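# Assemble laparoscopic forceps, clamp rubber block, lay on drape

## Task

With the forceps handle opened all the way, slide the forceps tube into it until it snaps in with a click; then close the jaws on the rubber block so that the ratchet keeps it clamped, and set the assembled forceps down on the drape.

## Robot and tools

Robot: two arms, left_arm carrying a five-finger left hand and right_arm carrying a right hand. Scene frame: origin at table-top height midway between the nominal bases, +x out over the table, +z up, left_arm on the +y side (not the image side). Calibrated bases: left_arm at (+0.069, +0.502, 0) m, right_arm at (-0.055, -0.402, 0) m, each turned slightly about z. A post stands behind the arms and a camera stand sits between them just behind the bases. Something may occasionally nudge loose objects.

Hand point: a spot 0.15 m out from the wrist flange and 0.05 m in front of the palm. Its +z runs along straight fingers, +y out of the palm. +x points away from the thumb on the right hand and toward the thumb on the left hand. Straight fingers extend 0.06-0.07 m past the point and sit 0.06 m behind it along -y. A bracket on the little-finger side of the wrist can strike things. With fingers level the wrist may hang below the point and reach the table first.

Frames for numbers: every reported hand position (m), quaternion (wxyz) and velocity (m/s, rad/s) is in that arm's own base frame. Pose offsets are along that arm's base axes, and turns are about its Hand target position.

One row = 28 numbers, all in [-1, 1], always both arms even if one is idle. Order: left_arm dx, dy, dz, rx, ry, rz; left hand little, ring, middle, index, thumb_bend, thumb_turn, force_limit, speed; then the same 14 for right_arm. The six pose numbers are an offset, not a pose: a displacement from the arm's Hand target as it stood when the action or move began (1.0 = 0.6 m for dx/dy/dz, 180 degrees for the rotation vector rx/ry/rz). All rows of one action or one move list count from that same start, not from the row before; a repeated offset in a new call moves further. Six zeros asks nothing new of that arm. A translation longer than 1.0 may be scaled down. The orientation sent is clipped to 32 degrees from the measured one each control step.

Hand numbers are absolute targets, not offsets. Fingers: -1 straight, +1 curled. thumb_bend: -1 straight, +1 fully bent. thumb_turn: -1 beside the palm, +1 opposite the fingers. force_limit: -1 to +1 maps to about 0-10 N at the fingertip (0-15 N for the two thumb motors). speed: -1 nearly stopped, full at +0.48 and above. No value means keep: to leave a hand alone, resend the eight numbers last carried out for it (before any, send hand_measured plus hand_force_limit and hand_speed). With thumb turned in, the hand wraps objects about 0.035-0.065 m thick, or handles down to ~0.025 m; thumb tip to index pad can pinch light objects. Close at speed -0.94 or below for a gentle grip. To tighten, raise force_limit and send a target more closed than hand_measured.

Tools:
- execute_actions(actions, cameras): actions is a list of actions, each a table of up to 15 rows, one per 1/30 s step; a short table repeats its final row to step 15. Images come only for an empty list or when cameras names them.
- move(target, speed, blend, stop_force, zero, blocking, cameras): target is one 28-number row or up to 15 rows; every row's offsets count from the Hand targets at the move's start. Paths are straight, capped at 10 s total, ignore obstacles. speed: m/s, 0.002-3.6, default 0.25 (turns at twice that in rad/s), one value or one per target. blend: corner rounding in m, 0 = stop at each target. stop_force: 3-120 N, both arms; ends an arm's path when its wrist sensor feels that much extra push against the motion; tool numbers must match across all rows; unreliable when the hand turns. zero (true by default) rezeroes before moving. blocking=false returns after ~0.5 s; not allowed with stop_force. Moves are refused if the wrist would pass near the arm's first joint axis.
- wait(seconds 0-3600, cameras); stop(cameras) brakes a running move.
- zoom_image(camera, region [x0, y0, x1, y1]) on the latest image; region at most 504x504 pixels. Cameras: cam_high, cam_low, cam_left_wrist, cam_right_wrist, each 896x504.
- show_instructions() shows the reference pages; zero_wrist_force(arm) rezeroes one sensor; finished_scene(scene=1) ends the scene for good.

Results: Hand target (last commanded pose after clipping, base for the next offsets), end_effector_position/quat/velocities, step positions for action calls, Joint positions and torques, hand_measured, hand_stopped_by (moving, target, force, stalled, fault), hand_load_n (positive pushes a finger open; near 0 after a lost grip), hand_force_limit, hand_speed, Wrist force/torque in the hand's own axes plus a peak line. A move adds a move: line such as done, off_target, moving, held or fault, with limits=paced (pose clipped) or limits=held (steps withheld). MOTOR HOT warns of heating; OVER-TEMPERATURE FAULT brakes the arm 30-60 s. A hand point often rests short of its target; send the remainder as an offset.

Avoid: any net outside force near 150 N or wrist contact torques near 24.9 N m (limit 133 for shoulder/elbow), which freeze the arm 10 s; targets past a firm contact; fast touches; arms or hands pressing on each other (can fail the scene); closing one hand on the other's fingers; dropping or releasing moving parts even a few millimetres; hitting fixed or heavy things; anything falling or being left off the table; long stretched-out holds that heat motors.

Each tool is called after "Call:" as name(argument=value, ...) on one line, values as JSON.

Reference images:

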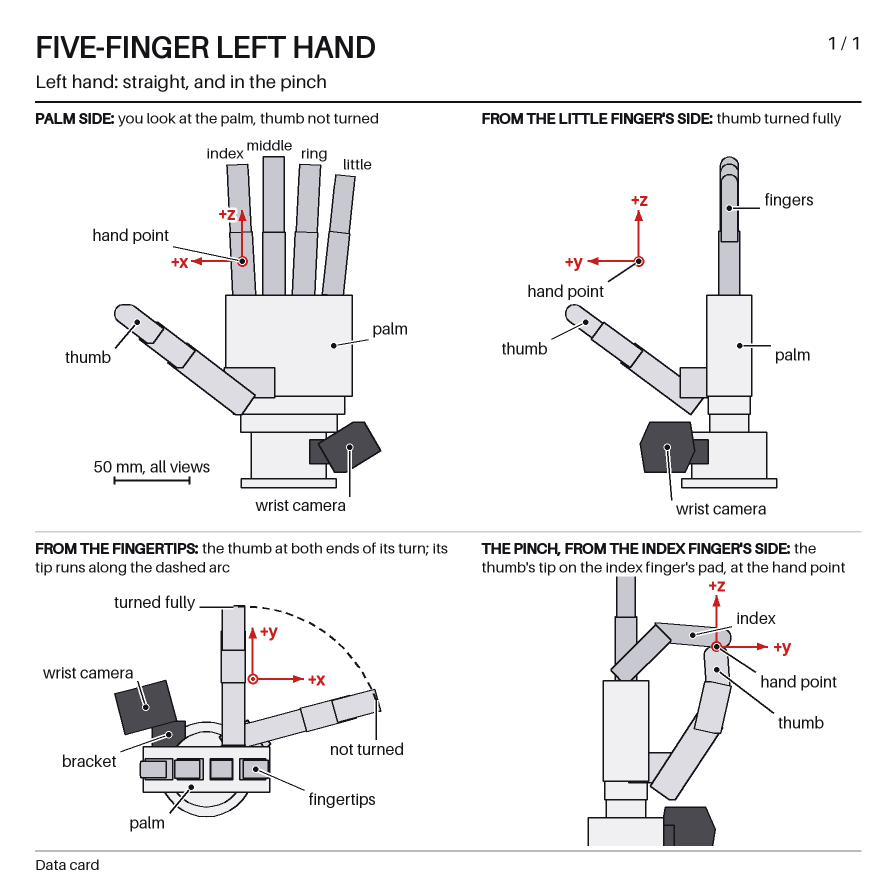

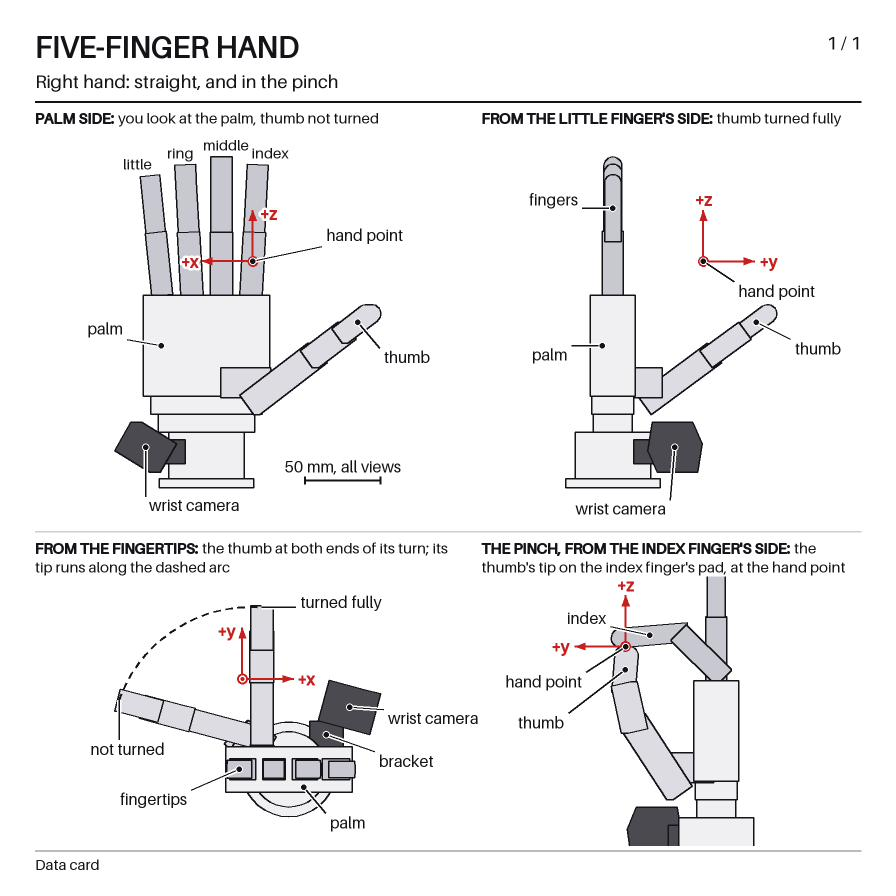

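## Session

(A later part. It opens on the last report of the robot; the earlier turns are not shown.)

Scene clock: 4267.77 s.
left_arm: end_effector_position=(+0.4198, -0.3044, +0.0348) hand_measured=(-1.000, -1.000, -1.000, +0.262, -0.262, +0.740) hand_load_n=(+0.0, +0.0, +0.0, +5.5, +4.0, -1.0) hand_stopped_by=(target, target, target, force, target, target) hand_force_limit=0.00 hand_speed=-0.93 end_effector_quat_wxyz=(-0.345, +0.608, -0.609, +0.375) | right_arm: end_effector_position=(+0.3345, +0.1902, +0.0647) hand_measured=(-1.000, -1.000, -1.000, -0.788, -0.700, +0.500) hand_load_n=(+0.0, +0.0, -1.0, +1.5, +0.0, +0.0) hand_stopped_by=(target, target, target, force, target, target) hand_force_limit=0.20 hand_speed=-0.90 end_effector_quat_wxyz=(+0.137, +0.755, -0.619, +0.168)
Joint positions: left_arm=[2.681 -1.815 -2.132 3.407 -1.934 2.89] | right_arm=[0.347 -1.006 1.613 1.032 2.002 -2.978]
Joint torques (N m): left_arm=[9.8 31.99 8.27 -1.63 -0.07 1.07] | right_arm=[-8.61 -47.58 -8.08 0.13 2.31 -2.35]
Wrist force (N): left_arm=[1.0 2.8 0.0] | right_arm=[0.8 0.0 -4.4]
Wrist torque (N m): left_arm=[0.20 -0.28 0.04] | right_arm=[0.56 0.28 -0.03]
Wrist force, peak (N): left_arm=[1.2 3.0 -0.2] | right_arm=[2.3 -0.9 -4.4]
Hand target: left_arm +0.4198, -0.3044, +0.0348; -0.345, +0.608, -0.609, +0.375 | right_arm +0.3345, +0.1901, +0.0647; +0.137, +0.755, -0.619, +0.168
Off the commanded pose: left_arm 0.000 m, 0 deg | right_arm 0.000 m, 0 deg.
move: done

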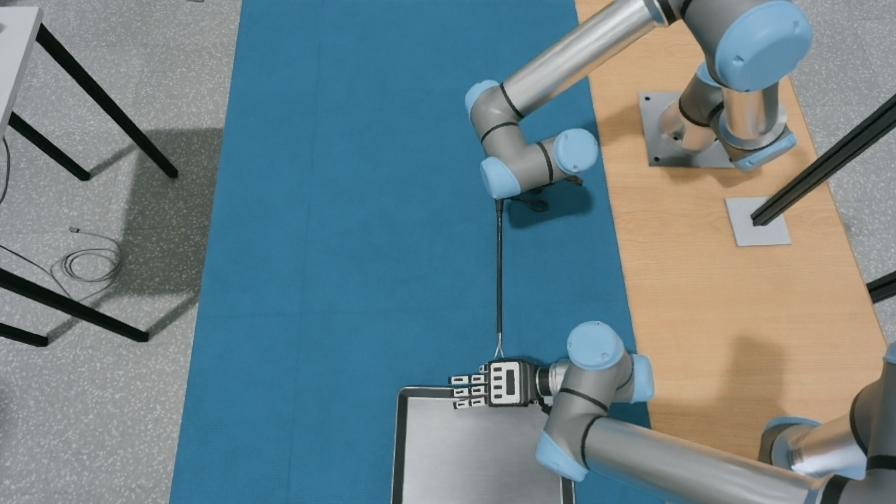

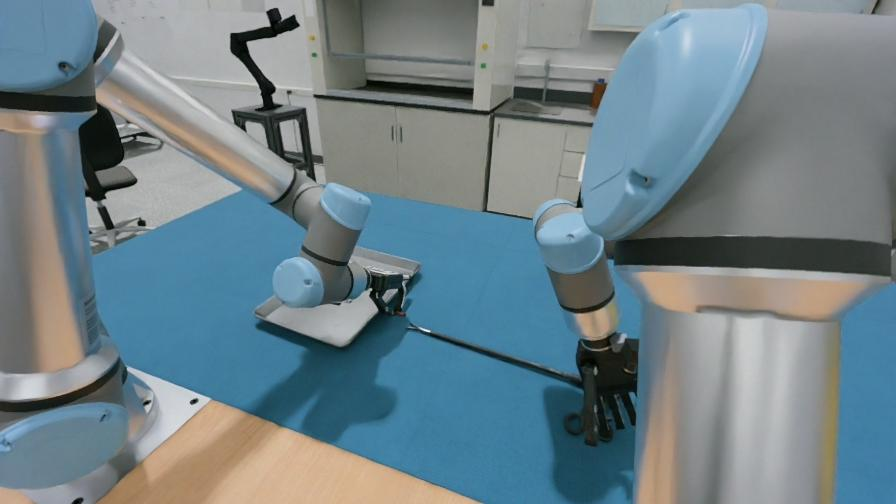

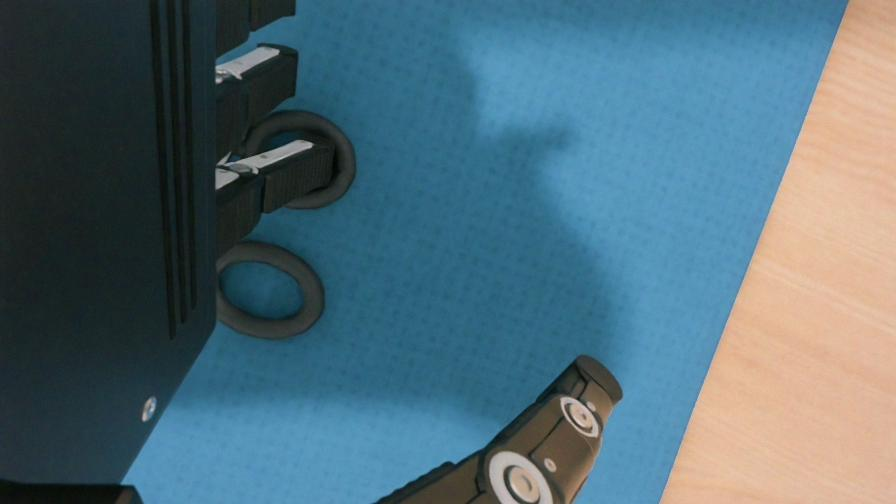

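Call:
move(target=[[0,0,0,0,0,0,-1,-1,-1,0.5,-0.26,0.74,0.0,-0.93,0,0,0,0,0,0,-1,-1,-1,-0.6,-0.70,0.50,0.2,-0.9],[0,0,0,0,0,0,-1,-1,-1,0.5,-0.26,0.74,0.0,-0.93,0,-0.01,0,0,0,0,-1,-1,-1,-0.6,-0.70,0.50,0.2,-0.9]], speed=0.01, cameras=["cam_high","cam_low","cam_right_wrist"])

Call:
zoom_image(camera="cam_low", region=[580, 400, 630, 445])

Call:
zoom_image(camera="cam_right_wrist", region=[215, 60, 365, 330])

Scene clock: 4283.17 s.
left_arm: end_effector_position=(+0.4198, -0.3044, +0.0348) hand_measured=(-1.000, -1.000, -1.000, +0.262, -0.262, +0.740) hand_load_n=(+0.0, +0.0, +0.0, +5.0, +4.0, -1.0) hand_stopped_by=(target, target, target, force, target, target) hand_force_limit=0.00 hand_speed=-0.93 end_effector_quat_wxyz=(-0.345, +0.608, -0.609, +0.375) | right_arm: end_effector_position=(+0.3345, +0.1842, +0.0647) hand_measured=(-1.000, -1.000, -1.000, -0.716, -0.700, +0.500) hand_load_n=(+0.0, +0.0, -1.5, +2.0, +0.0, +0.0) hand_stopped_by=(target, target, target, force, target, target) hand_force_limit=0.20 hand_speed=-0.90 end_effector_quat_wxyz=(+0.137, +0.755, -0.619, +0.168)
Joint positions: left_arm=[2.681 -1.815 -2.132 3.407 -1.934 2.89] | right_arm=[0.334 -1.014 1.625 1.022 2.003 -2.992]
Joint torques (N m): left_arm=[10.95 31.21 8.73 -1.34 0.05 0.51] | right_arm=[-8.12 -46.91 -5.6 -0.15 2.15 -2.42]
Wrist force (N): left_arm=[1.0 2.7 0.1] | right_arm=[1.9 -1.1 -7.2]
Wrist torque (N m): left_arm=[0.18 -0.28 0.04] | right_arm=[0.66 0.29 0.03]
Wrist force, peak (N): left_arm=[1.5 2.8 -0.4] | right_arm=[2.9 -1.5 -7.7]
Hand target: left_arm +0.4198, -0.3044, +0.0348; -0.345, +0.608, -0.609, +0.375 | right_arm +0.3345, +0.1841, +0.0647; +0.137, +0.755, -0.619, +0.168
Off the commanded pose: left_arm 0.000 m, 0 deg | right_arm 0.000 m, 0 deg.
move: done

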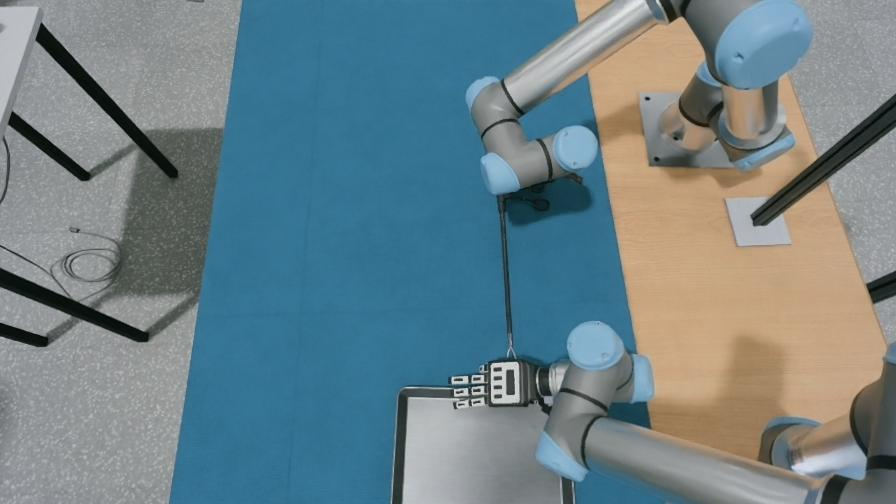

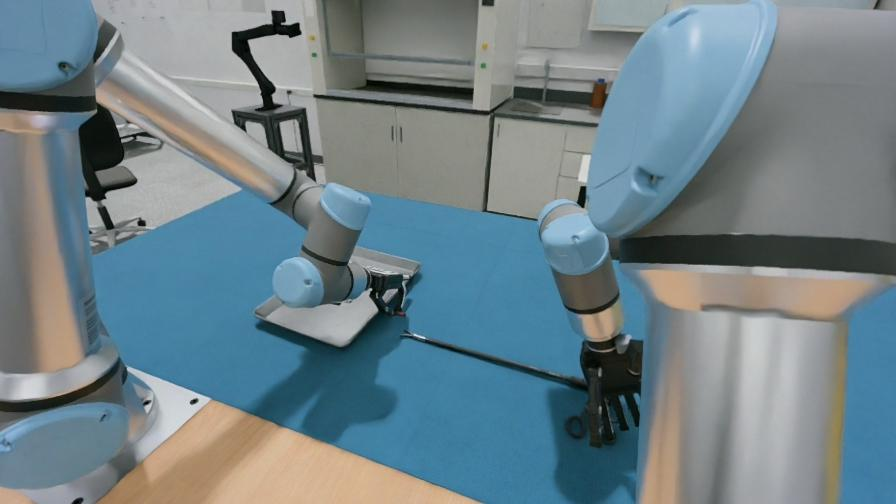

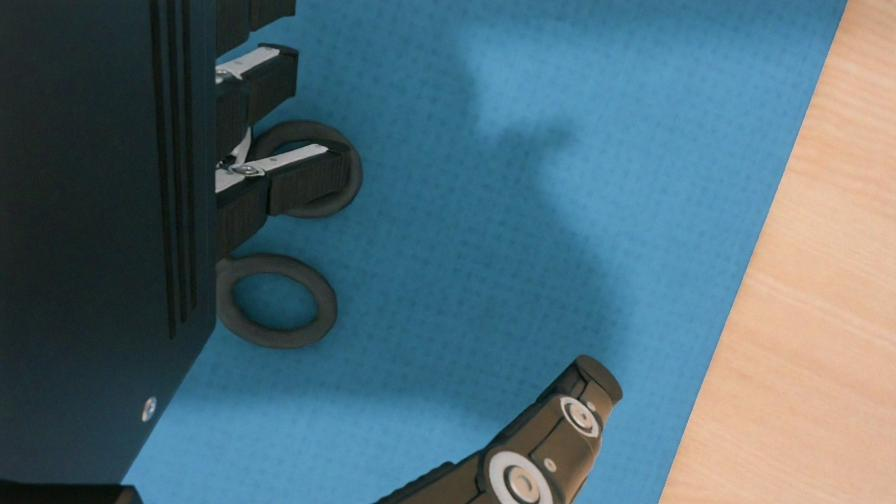

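Scaled by 10.080 from the camera's image (finer frame: 1280x720).

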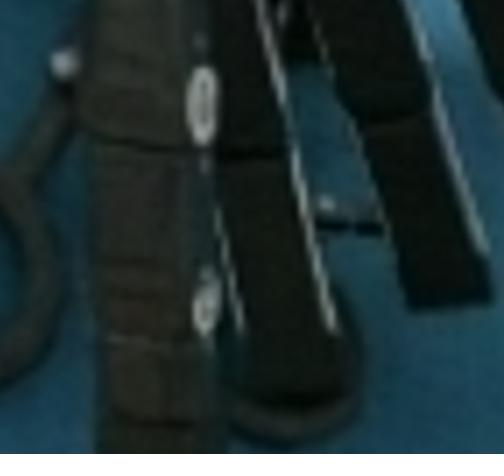

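Scaled by 1.867 from the camera's image (finer frame: 1280x720).

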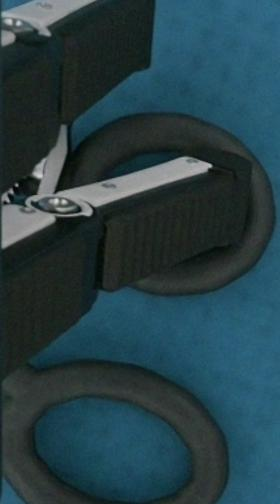

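Call:
move(target=[[0,0,0.0333,0,0,0,-1,-1,-1,0.5,-0.26,0.74,0.0,-0.93,0,0,0,0,0,0,-1,-1,-1,-0.85,-0.70,0.50,-0.4,-0.9],[0.1167,-0.05,0.0333,0,0,0,-1,-1,-1,0.5,-0.26,0.74,0.0,-0.93,0,0,0,0,0,0,-1,-1,-1,-0.85,-0.70,0.50,-0.4,-0.9],[0.1167,-0.05,-0.02,0,0,0,-1,-1,-1,0.5,-0.26,0.74,0.0,-0.93,0,0,0,0,0,0,-1,-1,-1,-0.85,-0.70,0.50,-0.4,-0.9]], speed=0.08, blend=0.01, cameras=["cam_high","cam_low","cam_left_wrist"])

Call:
zoom_image(camera="cam_high", region=[400, 280, 560, 400])

Call:
zoom_image(camera="cam_low", region=[360, 230, 480, 370])

Scene clock: 4327.03 s.
left_arm: end_effector_position=(+0.4899, -0.3344, +0.0228) hand_measured=(-1.000, -1.000, -1.000, +0.262, -0.262, +0.740) hand_load_n=(+0.0, +0.0, +0.0, +5.5, +4.5, -1.0) hand_stopped_by=(target, target, target, force, target, target) hand_force_limit=0.00 hand_speed=-0.93 end_effector_quat_wxyz=(-0.345, +0.608, -0.609, +0.375) | right_arm: end_effector_position=(+0.3345, +0.1841, +0.0647) hand_measured=(-1.000, -1.000, -1.000, -0.850, -0.700, +0.500) hand_load_n=(+0.0, +0.0, +0.0, +0.0, +0.0, +0.0) hand_stopped_by=(target, target, target, target, target, target) hand_force_limit=-0.40 hand_speed=-0.90 end_effector_quat_wxyz=(+0.137, +0.755, -0.619, +0.168)
Joint positions: left_arm=[2.692 -1.975 -1.936 3.373 -1.925 2.896] | right_arm=[0.334 -1.014 1.625 1.022 2.003 -2.992]
Joint torques (N m): left_arm=[7.66 22.76 5.32 1.95 0.34 1.62] | right_arm=[-6.29 -46.99 -19.49 2.86 -0.21 -0.65]
Wrist force (N): left_arm=[1.0 2.5 0.0] | right_arm=[0.8 0.9 -2.3]
Wrist torque (N m): left_arm=[0.17 -0.27 0.05] | right_arm=[0.46 0.22 -0.03]
Wrist force, peak (N): left_arm=[0.8 3.3 0.5] | right_arm=[3.4 2.9 -7.6]
Hand target: left_arm +0.4898, -0.3344, +0.0228; -0.345, +0.608, -0.609, +0.375 | right_arm +0.3345, +0.1841, +0.0647; +0.137, +0.755, -0.619, +0.168
Off the commanded pose: left_arm 0.000 m, 0 deg | right_arm 0.000 m, 0 deg.
move: done; blend cut to 0 m at target 1

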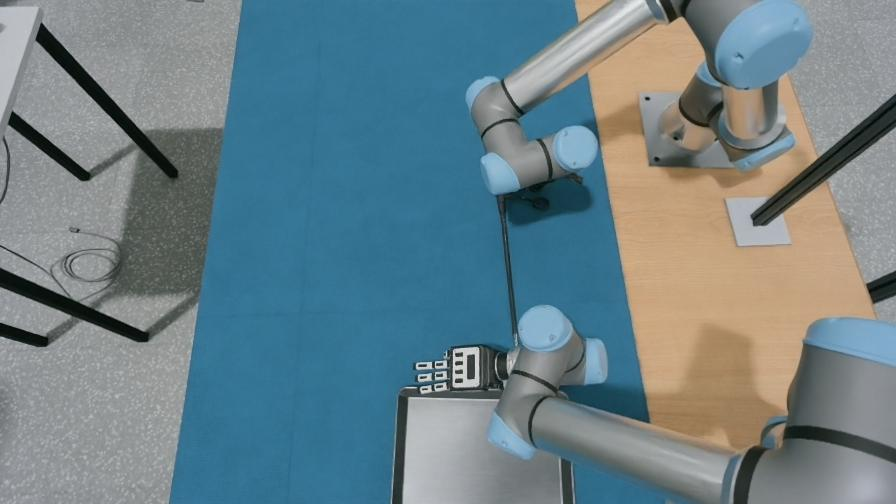

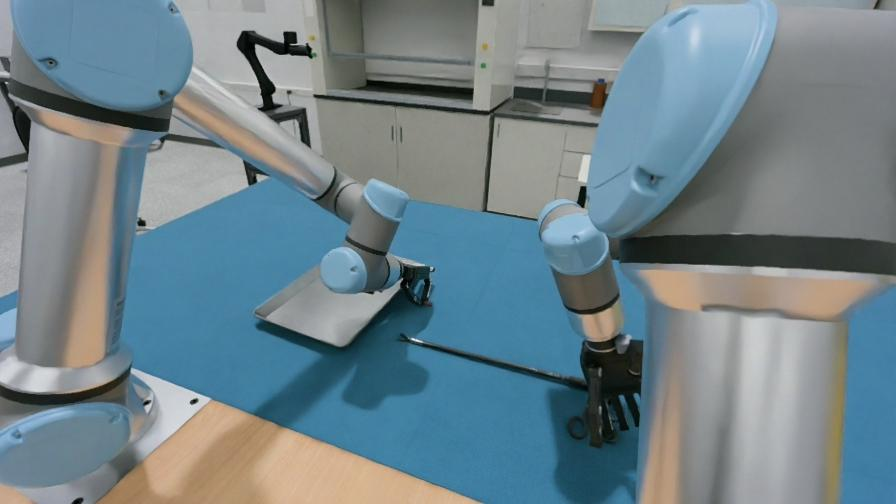

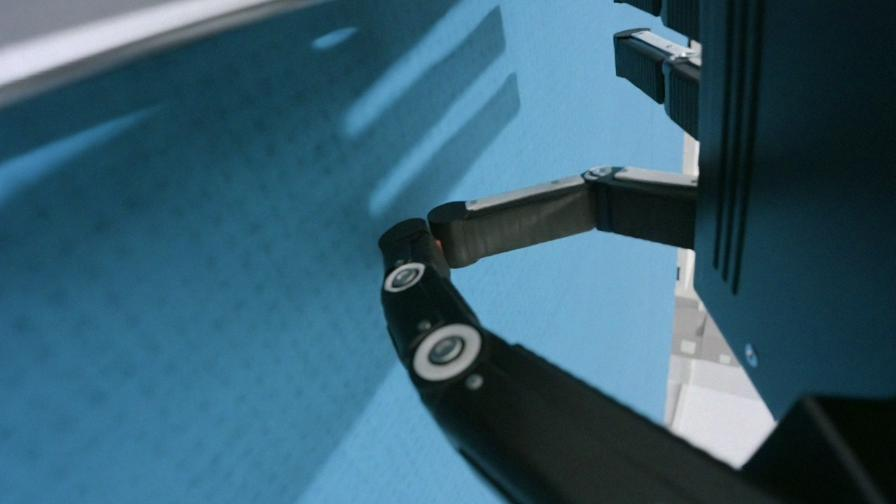

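Scaled by 3.150 from the camera's image (finer frame: 1280x720).

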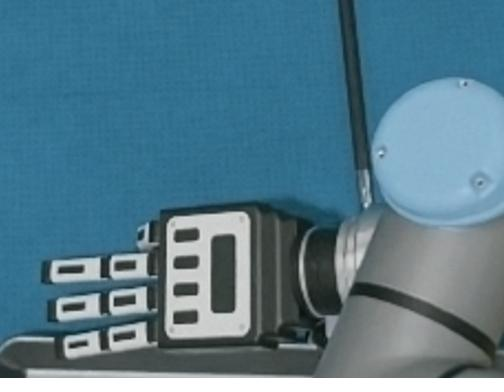

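Scaled by 3.600 from the camera's image (finer frame: 1280x720).

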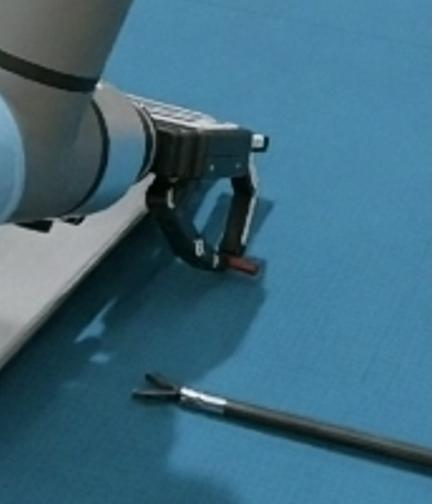

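Call:
move(target=[0,-0.0333,0,0,0,0,-1,-1,-1,0.5,-0.26,0.74,0.0,-0.93,0,0,0,0,0,0,-1,-1,-1,-0.85,-0.70,0.50,-0.4,-0.9], speed=0.08)

Call:
move(target=[0,0,-0.0167,0,0,0,-1,-1,-1,0.5,-0.26,0.74,0.0,-0.93,0,0,0,0,0,0,-1,-1,-1,-0.85,-0.70,0.50,-0.4,-0.9], speed=0.005, stop_force=3, cameras=["cam_high","cam_low","cam_left_wrist"])

Call:
zoom_image(camera="cam_low", region=[360, 230, 480, 370])

Scene clock: 4336.20 s.
left_arm: end_effector_position=(+0.4898, -0.3543, +0.0228) hand_measured=(-1.000, -1.000, -1.000, +0.262, -0.262, +0.740) hand_load_n=(+0.0, +0.0, +0.0, +5.5, +4.0, -0.5) hand_stopped_by=(target, target, target, force, target, target) hand_force_limit=0.00 hand_speed=-0.93 end_effector_quat_wxyz=(-0.345, +0.608, -0.609, +0.375) | right_arm: end_effector_position=(+0.3345, +0.1841, +0.0647) hand_measured=(-1.000, -1.000, -1.000, -0.850, -0.700, +0.500) hand_load_n=(+0.0, +0.0, +0.0, -0.5, +0.0, +0.0) hand_stopped_by=(target, target, target, target, target, target) hand_force_limit=-0.40 hand_speed=-0.90 end_effector_quat_wxyz=(+0.137, +0.755, -0.619, +0.168)
Joint positions: left_arm=[2.648 -2.004 -1.891 3.348 -1.963 2.872] | right_arm=[0.334 -1.014 1.625 1.022 2.003 -2.992]
Joint torques (N m): left_arm=[-9.88 25.8 26.49 -2.22 -1.66 -1.64] | right_arm=[-1.48 -46.85 -19.28 4.24 -0.26 1.69]
Wrist force (N): left_arm=[1.0 2.3 -0.2] | right_arm=[0.9 0.6 -2.6]
Wrist torque (N m): left_arm=[0.15 -0.29 0.19] | right_arm=[0.43 0.22 -0.03]
Wrist force, peak (N): left_arm=[1.6 2.7 0.1] | right_arm=[0.8 0.9 -2.8]
Hand target: left_arm +0.4898, -0.3543, +0.0228; -0.345, +0.608, -0.609, +0.375 | right_arm +0.3345, +0.1841, +0.0647; +0.137, +0.755, -0.619, +0.168
Off the commanded pose: left_arm 0.000 m, 0 deg | right_arm 0.000 m, 0 deg.
move: done

Scene clock: 4339.10 s.
left_arm: end_effector_position=(+0.4899, -0.3543, +0.0153) hand_measured=(-1.000, -1.000, -1.000, +0.262, -0.262, +0.740) hand_load_n=(+0.0, +0.0, +0.0, +6.0, +3.5, -1.0) hand_stopped_by=(target, target, target, force, target, target) hand_force_limit=0.00 hand_speed=-0.93 end_effector_quat_wxyz=(-0.345, +0.608, -0.609, +0.375) | right_arm: end_effector_position=(+0.3345, +0.1841, +0.0647) hand_measured=(-1.000, -1.000, -1.000, -0.850, -0.700, +0.500) hand_load_n=(+0.0, +0.0, +0.0, +0.0, +0.0, +0.0) hand_stopped_by=(target, target, target, target, target, target) hand_force_limit=-0.40 hand_speed=-0.90 end_effector_quat_wxyz=(+0.137, +0.755, -0.619, +0.168)
Joint positions: left_arm=[2.648 -2.017 -1.896 3.366 -1.963 2.871] | right_arm=[0.334 -1.014 1.625 1.022 2.003 -2.992]
Joint torques (N m): left_arm=[-9.47 39.09 23.39 -2.25 -1.21 -1.42] | right_arm=[1.33 -46.45 -19.16 4.25 -0.3 1.49]
Wrist force (N): left_arm=[0.2 -0.2 -1.0] | right_arm=[0.6 0.7 -2.4]
Wrist torque (N m): left_arm=[0.02 -0.22 0.18] | right_arm=[0.45 0.26 -0.04]
Wrist force, peak (N): left_arm=[1.0 2.8 0.2] | right_arm=[0.8 1.0 -2.7]
Hand target: left_arm +0.4899, -0.3543, +0.0153; -0.345, +0.608, -0.609, +0.375 (not the last commanded pose) | right_arm +0.3345, +0.1841, +0.0647; +0.137, +0.755, -0.619, +0.168
Off the commanded pose: left_arm 0.003 m, 0 deg | right_arm 0.000 m, 0 deg.
move: contact (left_arm)

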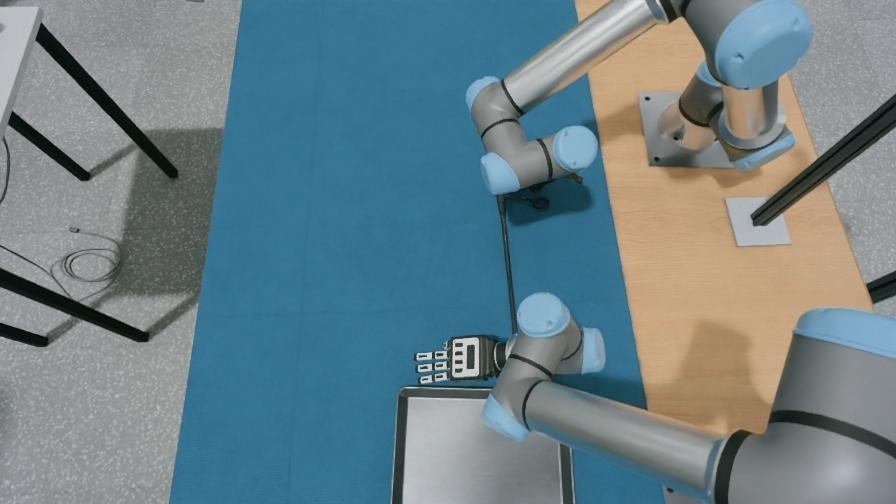

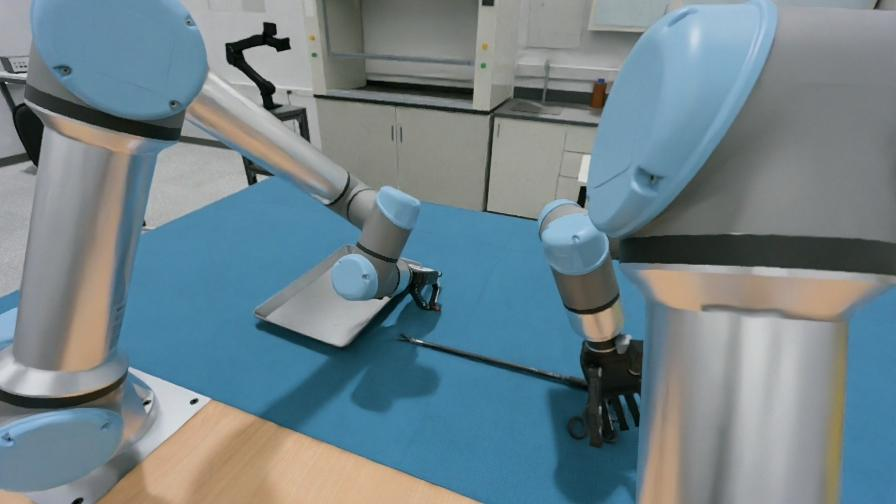

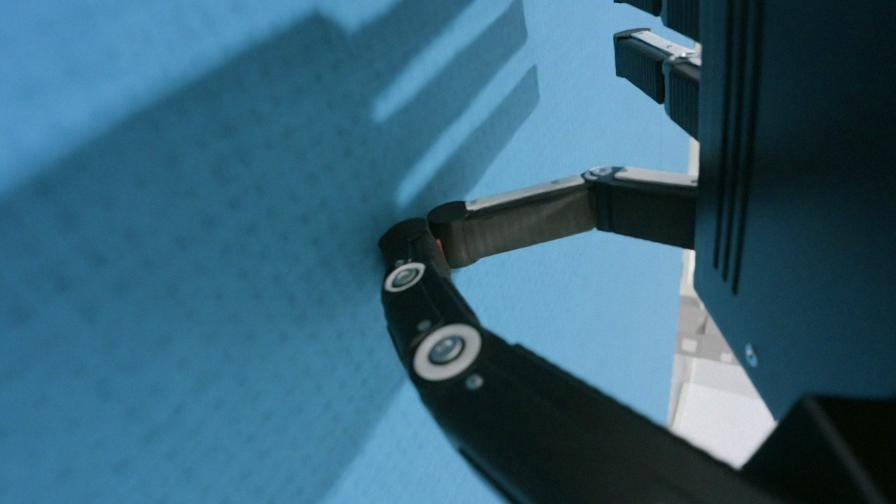

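Scaled by 3.600 from the camera's image (finer frame: 1280x720).

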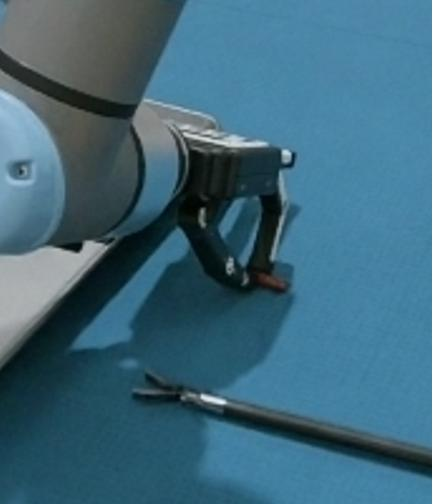

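Call:
move(target=[0,0,0,0,0,0,-1,-1,-1,0.05,-0.26,0.74,0.0,-0.9,0,0,0,0,0,0,-1,-1,-1,-0.85,-0.70,0.50,-0.4,-0.9], speed=0.02, cameras=["cam_low","cam_left_wrist"])

Call:
zoom_image(camera="cam_low", region=[400, 260, 460, 330])

Call:
zoom_image(camera="cam_left_wrist", region=[340, 140, 560, 320])

Scene clock: 4347.43 s.
left_arm: end_effector_position=(+0.4899, -0.3544, +0.0153) hand_measured=(-1.000, -1.000, -1.000, +0.106, -0.260, +0.740) hand_load_n=(+0.0, +0.0, +0.0, -14.0, +0.5, +0.0) hand_stopped_by=(target, target, target, moving, target, target) hand_force_limit=0.00 hand_speed=-0.90 end_effector_quat_wxyz=(-0.345, +0.608, -0.609, +0.375) | right_arm: end_effector_position=(+0.3345, +0.1841, +0.0647) hand_measured=(-1.000, -1.000, -1.000, -0.850, -0.700, +0.500) hand_load_n=(+0.5, -0.5, +0.0, +0.0, +0.0, +0.0) hand_stopped_by=(target, target, target, target, target, target) hand_force_limit=-0.40 hand_speed=-0.90 end_effector_quat_wxyz=(+0.137, +0.755, -0.619, +0.168)
Joint positions: left_arm=[2.648 -2.017 -1.896 3.366 -1.963 2.871] | right_arm=[0.334 -1.014 1.625 1.022 2.003 -2.992]
Joint torques (N m): left_arm=[-6.03 33.55 24.42 -0.06 0.94 -0.4] | right_arm=[4.46 -47.16 -19.42 4.19 -0.14 1.58]
Wrist force (N): left_arm=[1.7 -2.0 -11.7] | right_arm=[0.8 0.8 -2.4]
Wrist torque (N m): left_arm=[0.15 -0.50 0.25] | right_arm=[0.45 0.23 -0.04]
Wrist force, peak (N): left_arm=[1.9 -2.0 -12.0] | right_arm=[1.0 0.7 -2.9]
Hand target: left_arm +0.4899, -0.3543, +0.0153; -0.345, +0.608, -0.609, +0.375 | right_arm +0.3345, +0.1841, +0.0647; +0.137, +0.755, -0.619, +0.168
Off the commanded pose: left_arm 0.000 m, 0 deg | right_arm 0.000 m, 0 deg.
move: done

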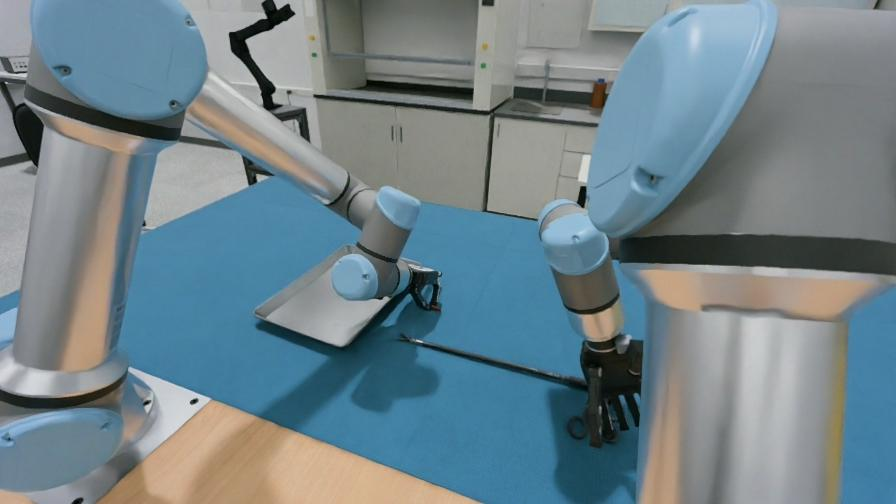

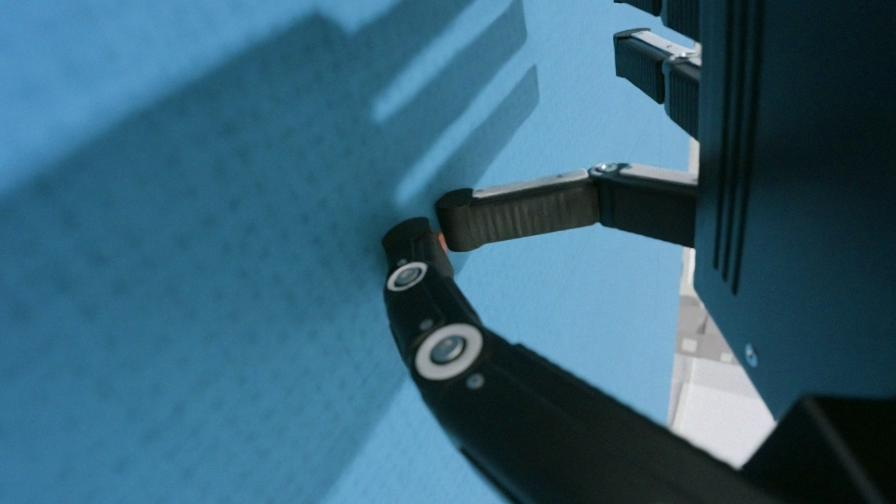

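Scaled by 7.200 from the camera's image (finer frame: 1280x720).

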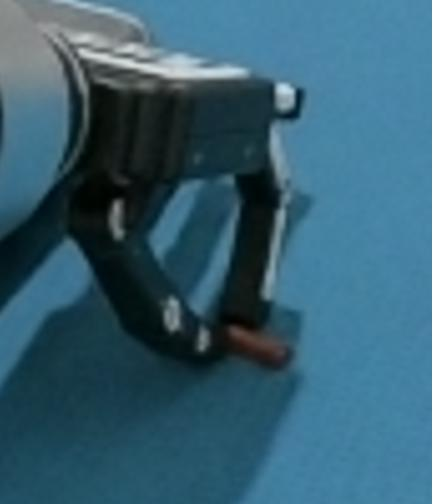

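Scaled by 2.291 from the camera's image (finer frame: 1280x720).

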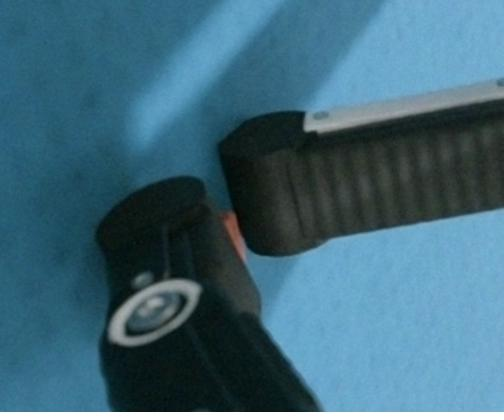

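Call:
move(target=[0,0,0.0067,0,0,0,-1,-1,-1,0.05,-0.26,0.74,0.0,-0.9,0,0,0,0,0,0,-1,-1,-1,-0.85,-0.70,0.50,-0.4,-0.9], speed=0.02, cameras=["cam_low","cam_left_wrist"])

Call:
zoom_image(camera="cam_low", region=[400, 260, 460, 330])

Call:
zoom_image(camera="cam_left_wrist", region=[340, 140, 560, 320])

Scene clock: 4352.97 s.
left_arm: end_effector_position=(+0.4899, -0.3543, +0.0193) hand_measured=(-1.000, -1.000, -1.000, +0.106, -0.260, +0.740) hand_load_n=(+0.0, +0.0, +0.0, +0.0, +0.5, +0.0) hand_stopped_by=(target, target, target, stalled, target, target) hand_force_limit=0.00 hand_speed=-0.90 end_effector_quat_wxyz=(-0.345, +0.608, -0.609, +0.375) | right_arm: end_effector_position=(+0.3345, +0.1841, +0.0647) hand_measured=(-1.000, -1.000, -1.000, -0.850, -0.700, +0.500) hand_load_n=(+0.0, +0.0, +0.0, +0.0, +0.0, +0.5) hand_stopped_by=(target, target, target, target, target, target) hand_force_limit=-0.40 hand_speed=-0.90 end_effector_quat_wxyz=(+0.137, +0.755, -0.619, +0.168)
Joint positions: left_arm=[2.648 -2.01 -1.893 3.357 -1.963 2.871] | right_arm=[0.334 -1.014 1.625 1.022 2.003 -2.992]
Joint torques (N m): left_arm=[8.76 40.52 26.03 -2.47 0.94 0.08] | right_arm=[5.06 -46.91 -18.66 4.09 -0.23 1.44]
Wrist force (N): left_arm=[1.0 2.2 0.2] | right_arm=[0.8 0.9 -2.6]
Wrist torque (N m): left_arm=[0.10 -0.27 0.18] | right_arm=[0.48 0.24 -0.02]
Wrist force, peak (N): left_arm=[1.9 -1.9 -12.1] | right_arm=[0.8 0.8 -2.9]
Hand target: left_arm +0.4899, -0.3543, +0.0193; -0.345, +0.608, -0.609, +0.375 | right_arm +0.3345, +0.1841, +0.0647; +0.137, +0.755, -0.619, +0.168
Off the commanded pose: left_arm 0.000 m, 0 deg | right_arm 0.000 m, 0 deg.
move: done

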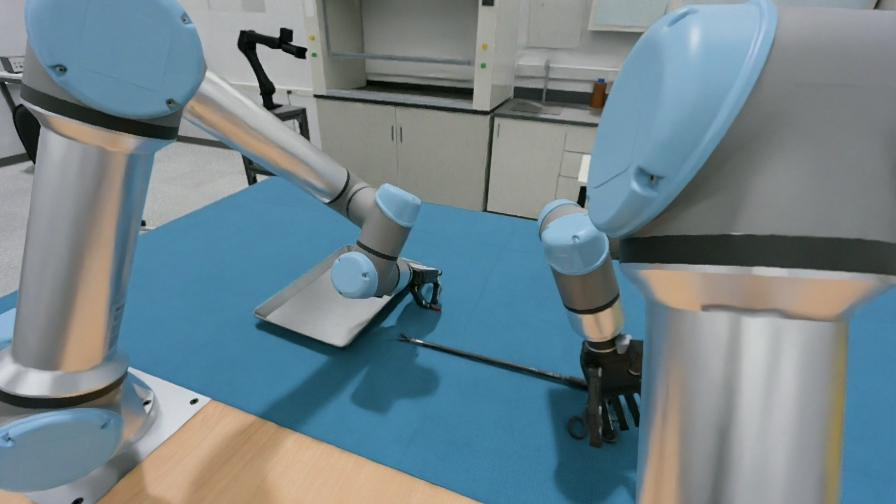

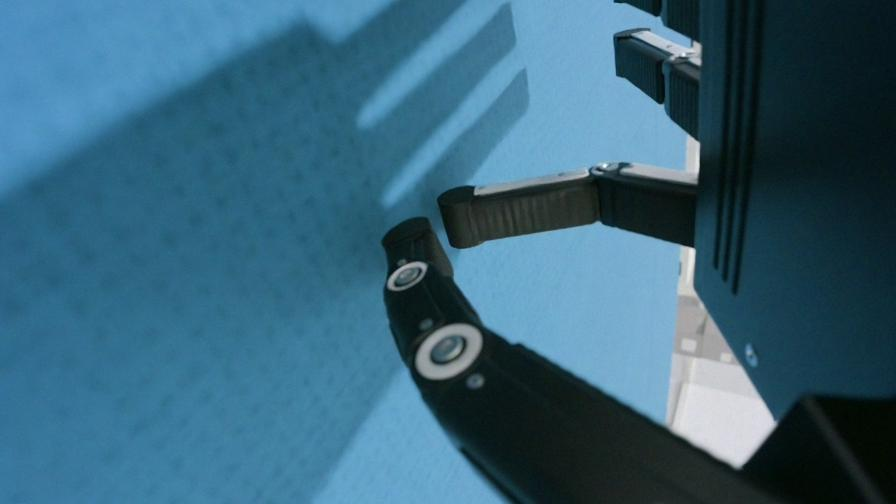

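Scaled by 7.200 from the camera's image (finer frame: 1280x720).

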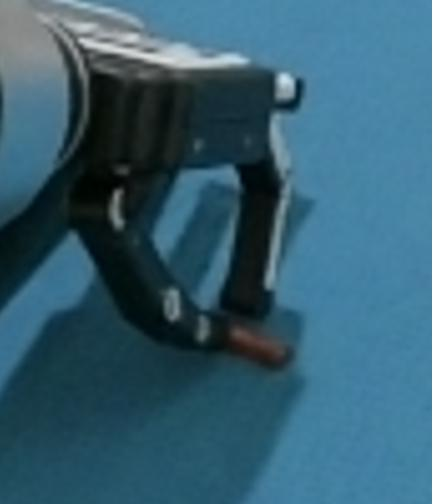

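Scaled by 2.291 from the camera's image (finer frame: 1280x720).

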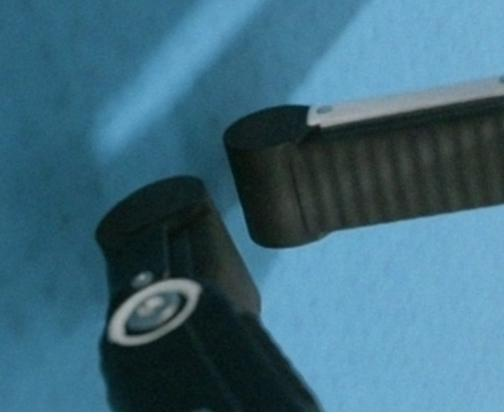

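Call:
move(target=[[0,0,0.1167,0,0,0,-1,-1,-1,-0.1,-0.4,0.74,0.0,-0.5,0,0,0,0,0,0,-1,-1,-1,-0.85,-0.70,0.50,-0.4,-0.9],[-0.1733,-0.1645,0.1167,0,0,0,-1,-1,-1,-0.1,-0.4,0.74,0.0,-0.5,0,0,0,0,0,0,-1,-1,-1,-0.85,-0.70,0.50,-0.4,-0.9]], speed=0.12, cameras=["cam_high","cam_low","cam_left_wrist"])

Call:
zoom_image(camera="cam_low", region=[380, 250, 500, 380])

Scene clock: 4372.37 s.
left_arm: end_effector_position=(+0.3859, -0.4530, +0.0894) hand_measured=(-1.000, -1.000, -1.000, -0.100, -0.400, +0.740) hand_load_n=(+0.0, +0.0, +0.0, +0.0, +0.0, +0.0) hand_stopped_by=(target, target, target, target, target, target) hand_force_limit=0.00 hand_speed=-0.50 end_effector_quat_wxyz=(-0.345, +0.608, -0.609, +0.375) | right_arm: end_effector_position=(+0.3345, +0.1841, +0.0647) hand_measured=(-1.000, -1.000, -1.000, -0.850, -0.700, +0.500) hand_load_n=(+0.0, +0.0, +0.0, +0.0, +0.0, +0.0) hand_stopped_by=(target, target, target, target, target, target) hand_force_limit=-0.40 hand_speed=-0.90 end_effector_quat_wxyz=(+0.137, +0.755, -0.619, +0.168)
Joint positions: left_arm=[2.313 -1.977 -1.739 3.056 -2.24 2.651] | right_arm=[0.334 -1.014 1.625 1.022 2.003 -2.992]
Joint torques (N m): left_arm=[-10.66 26.77 28.41 -2.66 -1.95 -1.77] | right_arm=[5.04 -47.2 -18.65 4.05 -0.2 1.3]
Wrist force (N): left_arm=[0.6 2.4 -0.2] | right_arm=[0.6 0.6 -2.6]
Wrist torque (N m): left_arm=[0.13 -0.22 0.14] | right_arm=[0.43 0.28 -0.06]
Wrist force, peak (N): left_arm=[0.8 3.2 0.5] | right_arm=[0.7 1.1 -2.9]
Hand target: left_arm +0.3859, -0.4530, +0.0894; -0.345, +0.608, -0.609, +0.375 | right_arm +0.3345, +0.1841, +0.0647; +0.137, +0.755, -0.619, +0.168
Off the commanded pose: left_arm 0.000 m, 0 deg | right_arm 0.000 m, 0 deg.
move: done

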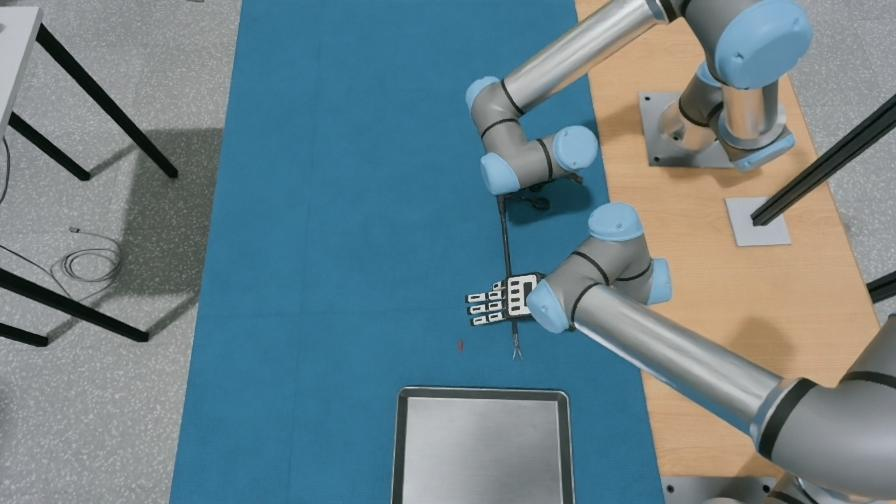

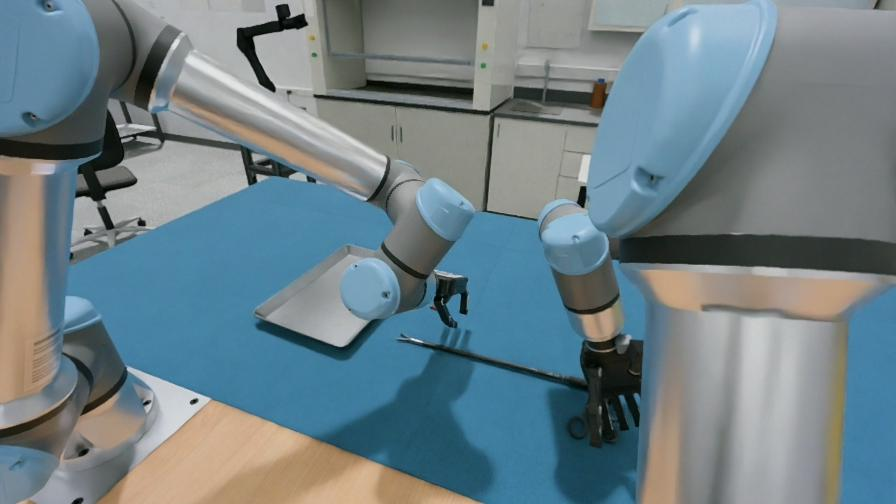

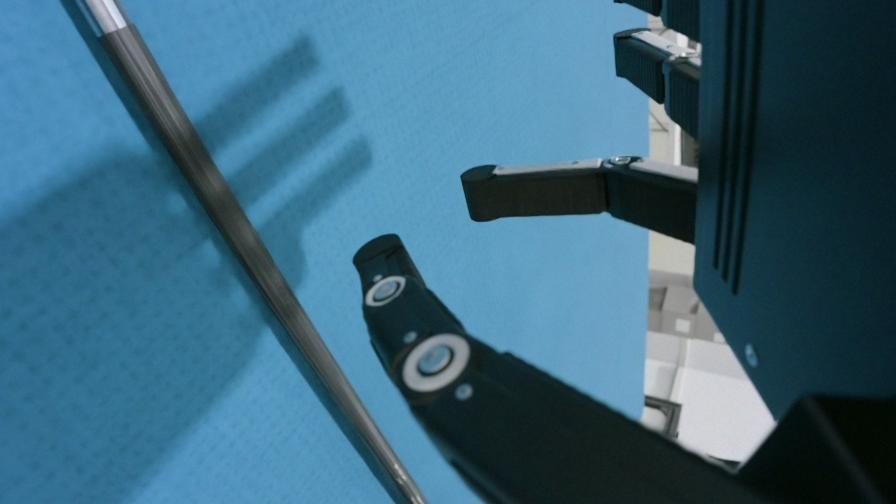

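Scaled by 3.877 from the camera's image (finer frame: 1280x720).

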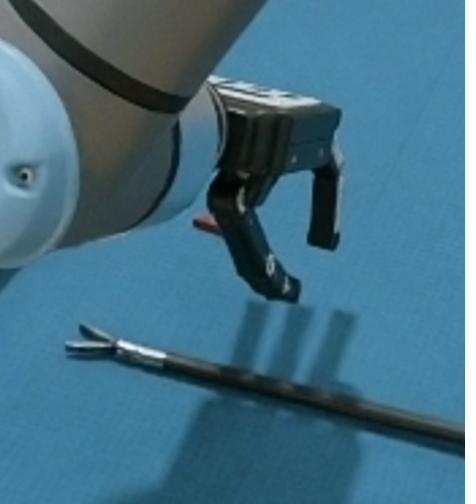

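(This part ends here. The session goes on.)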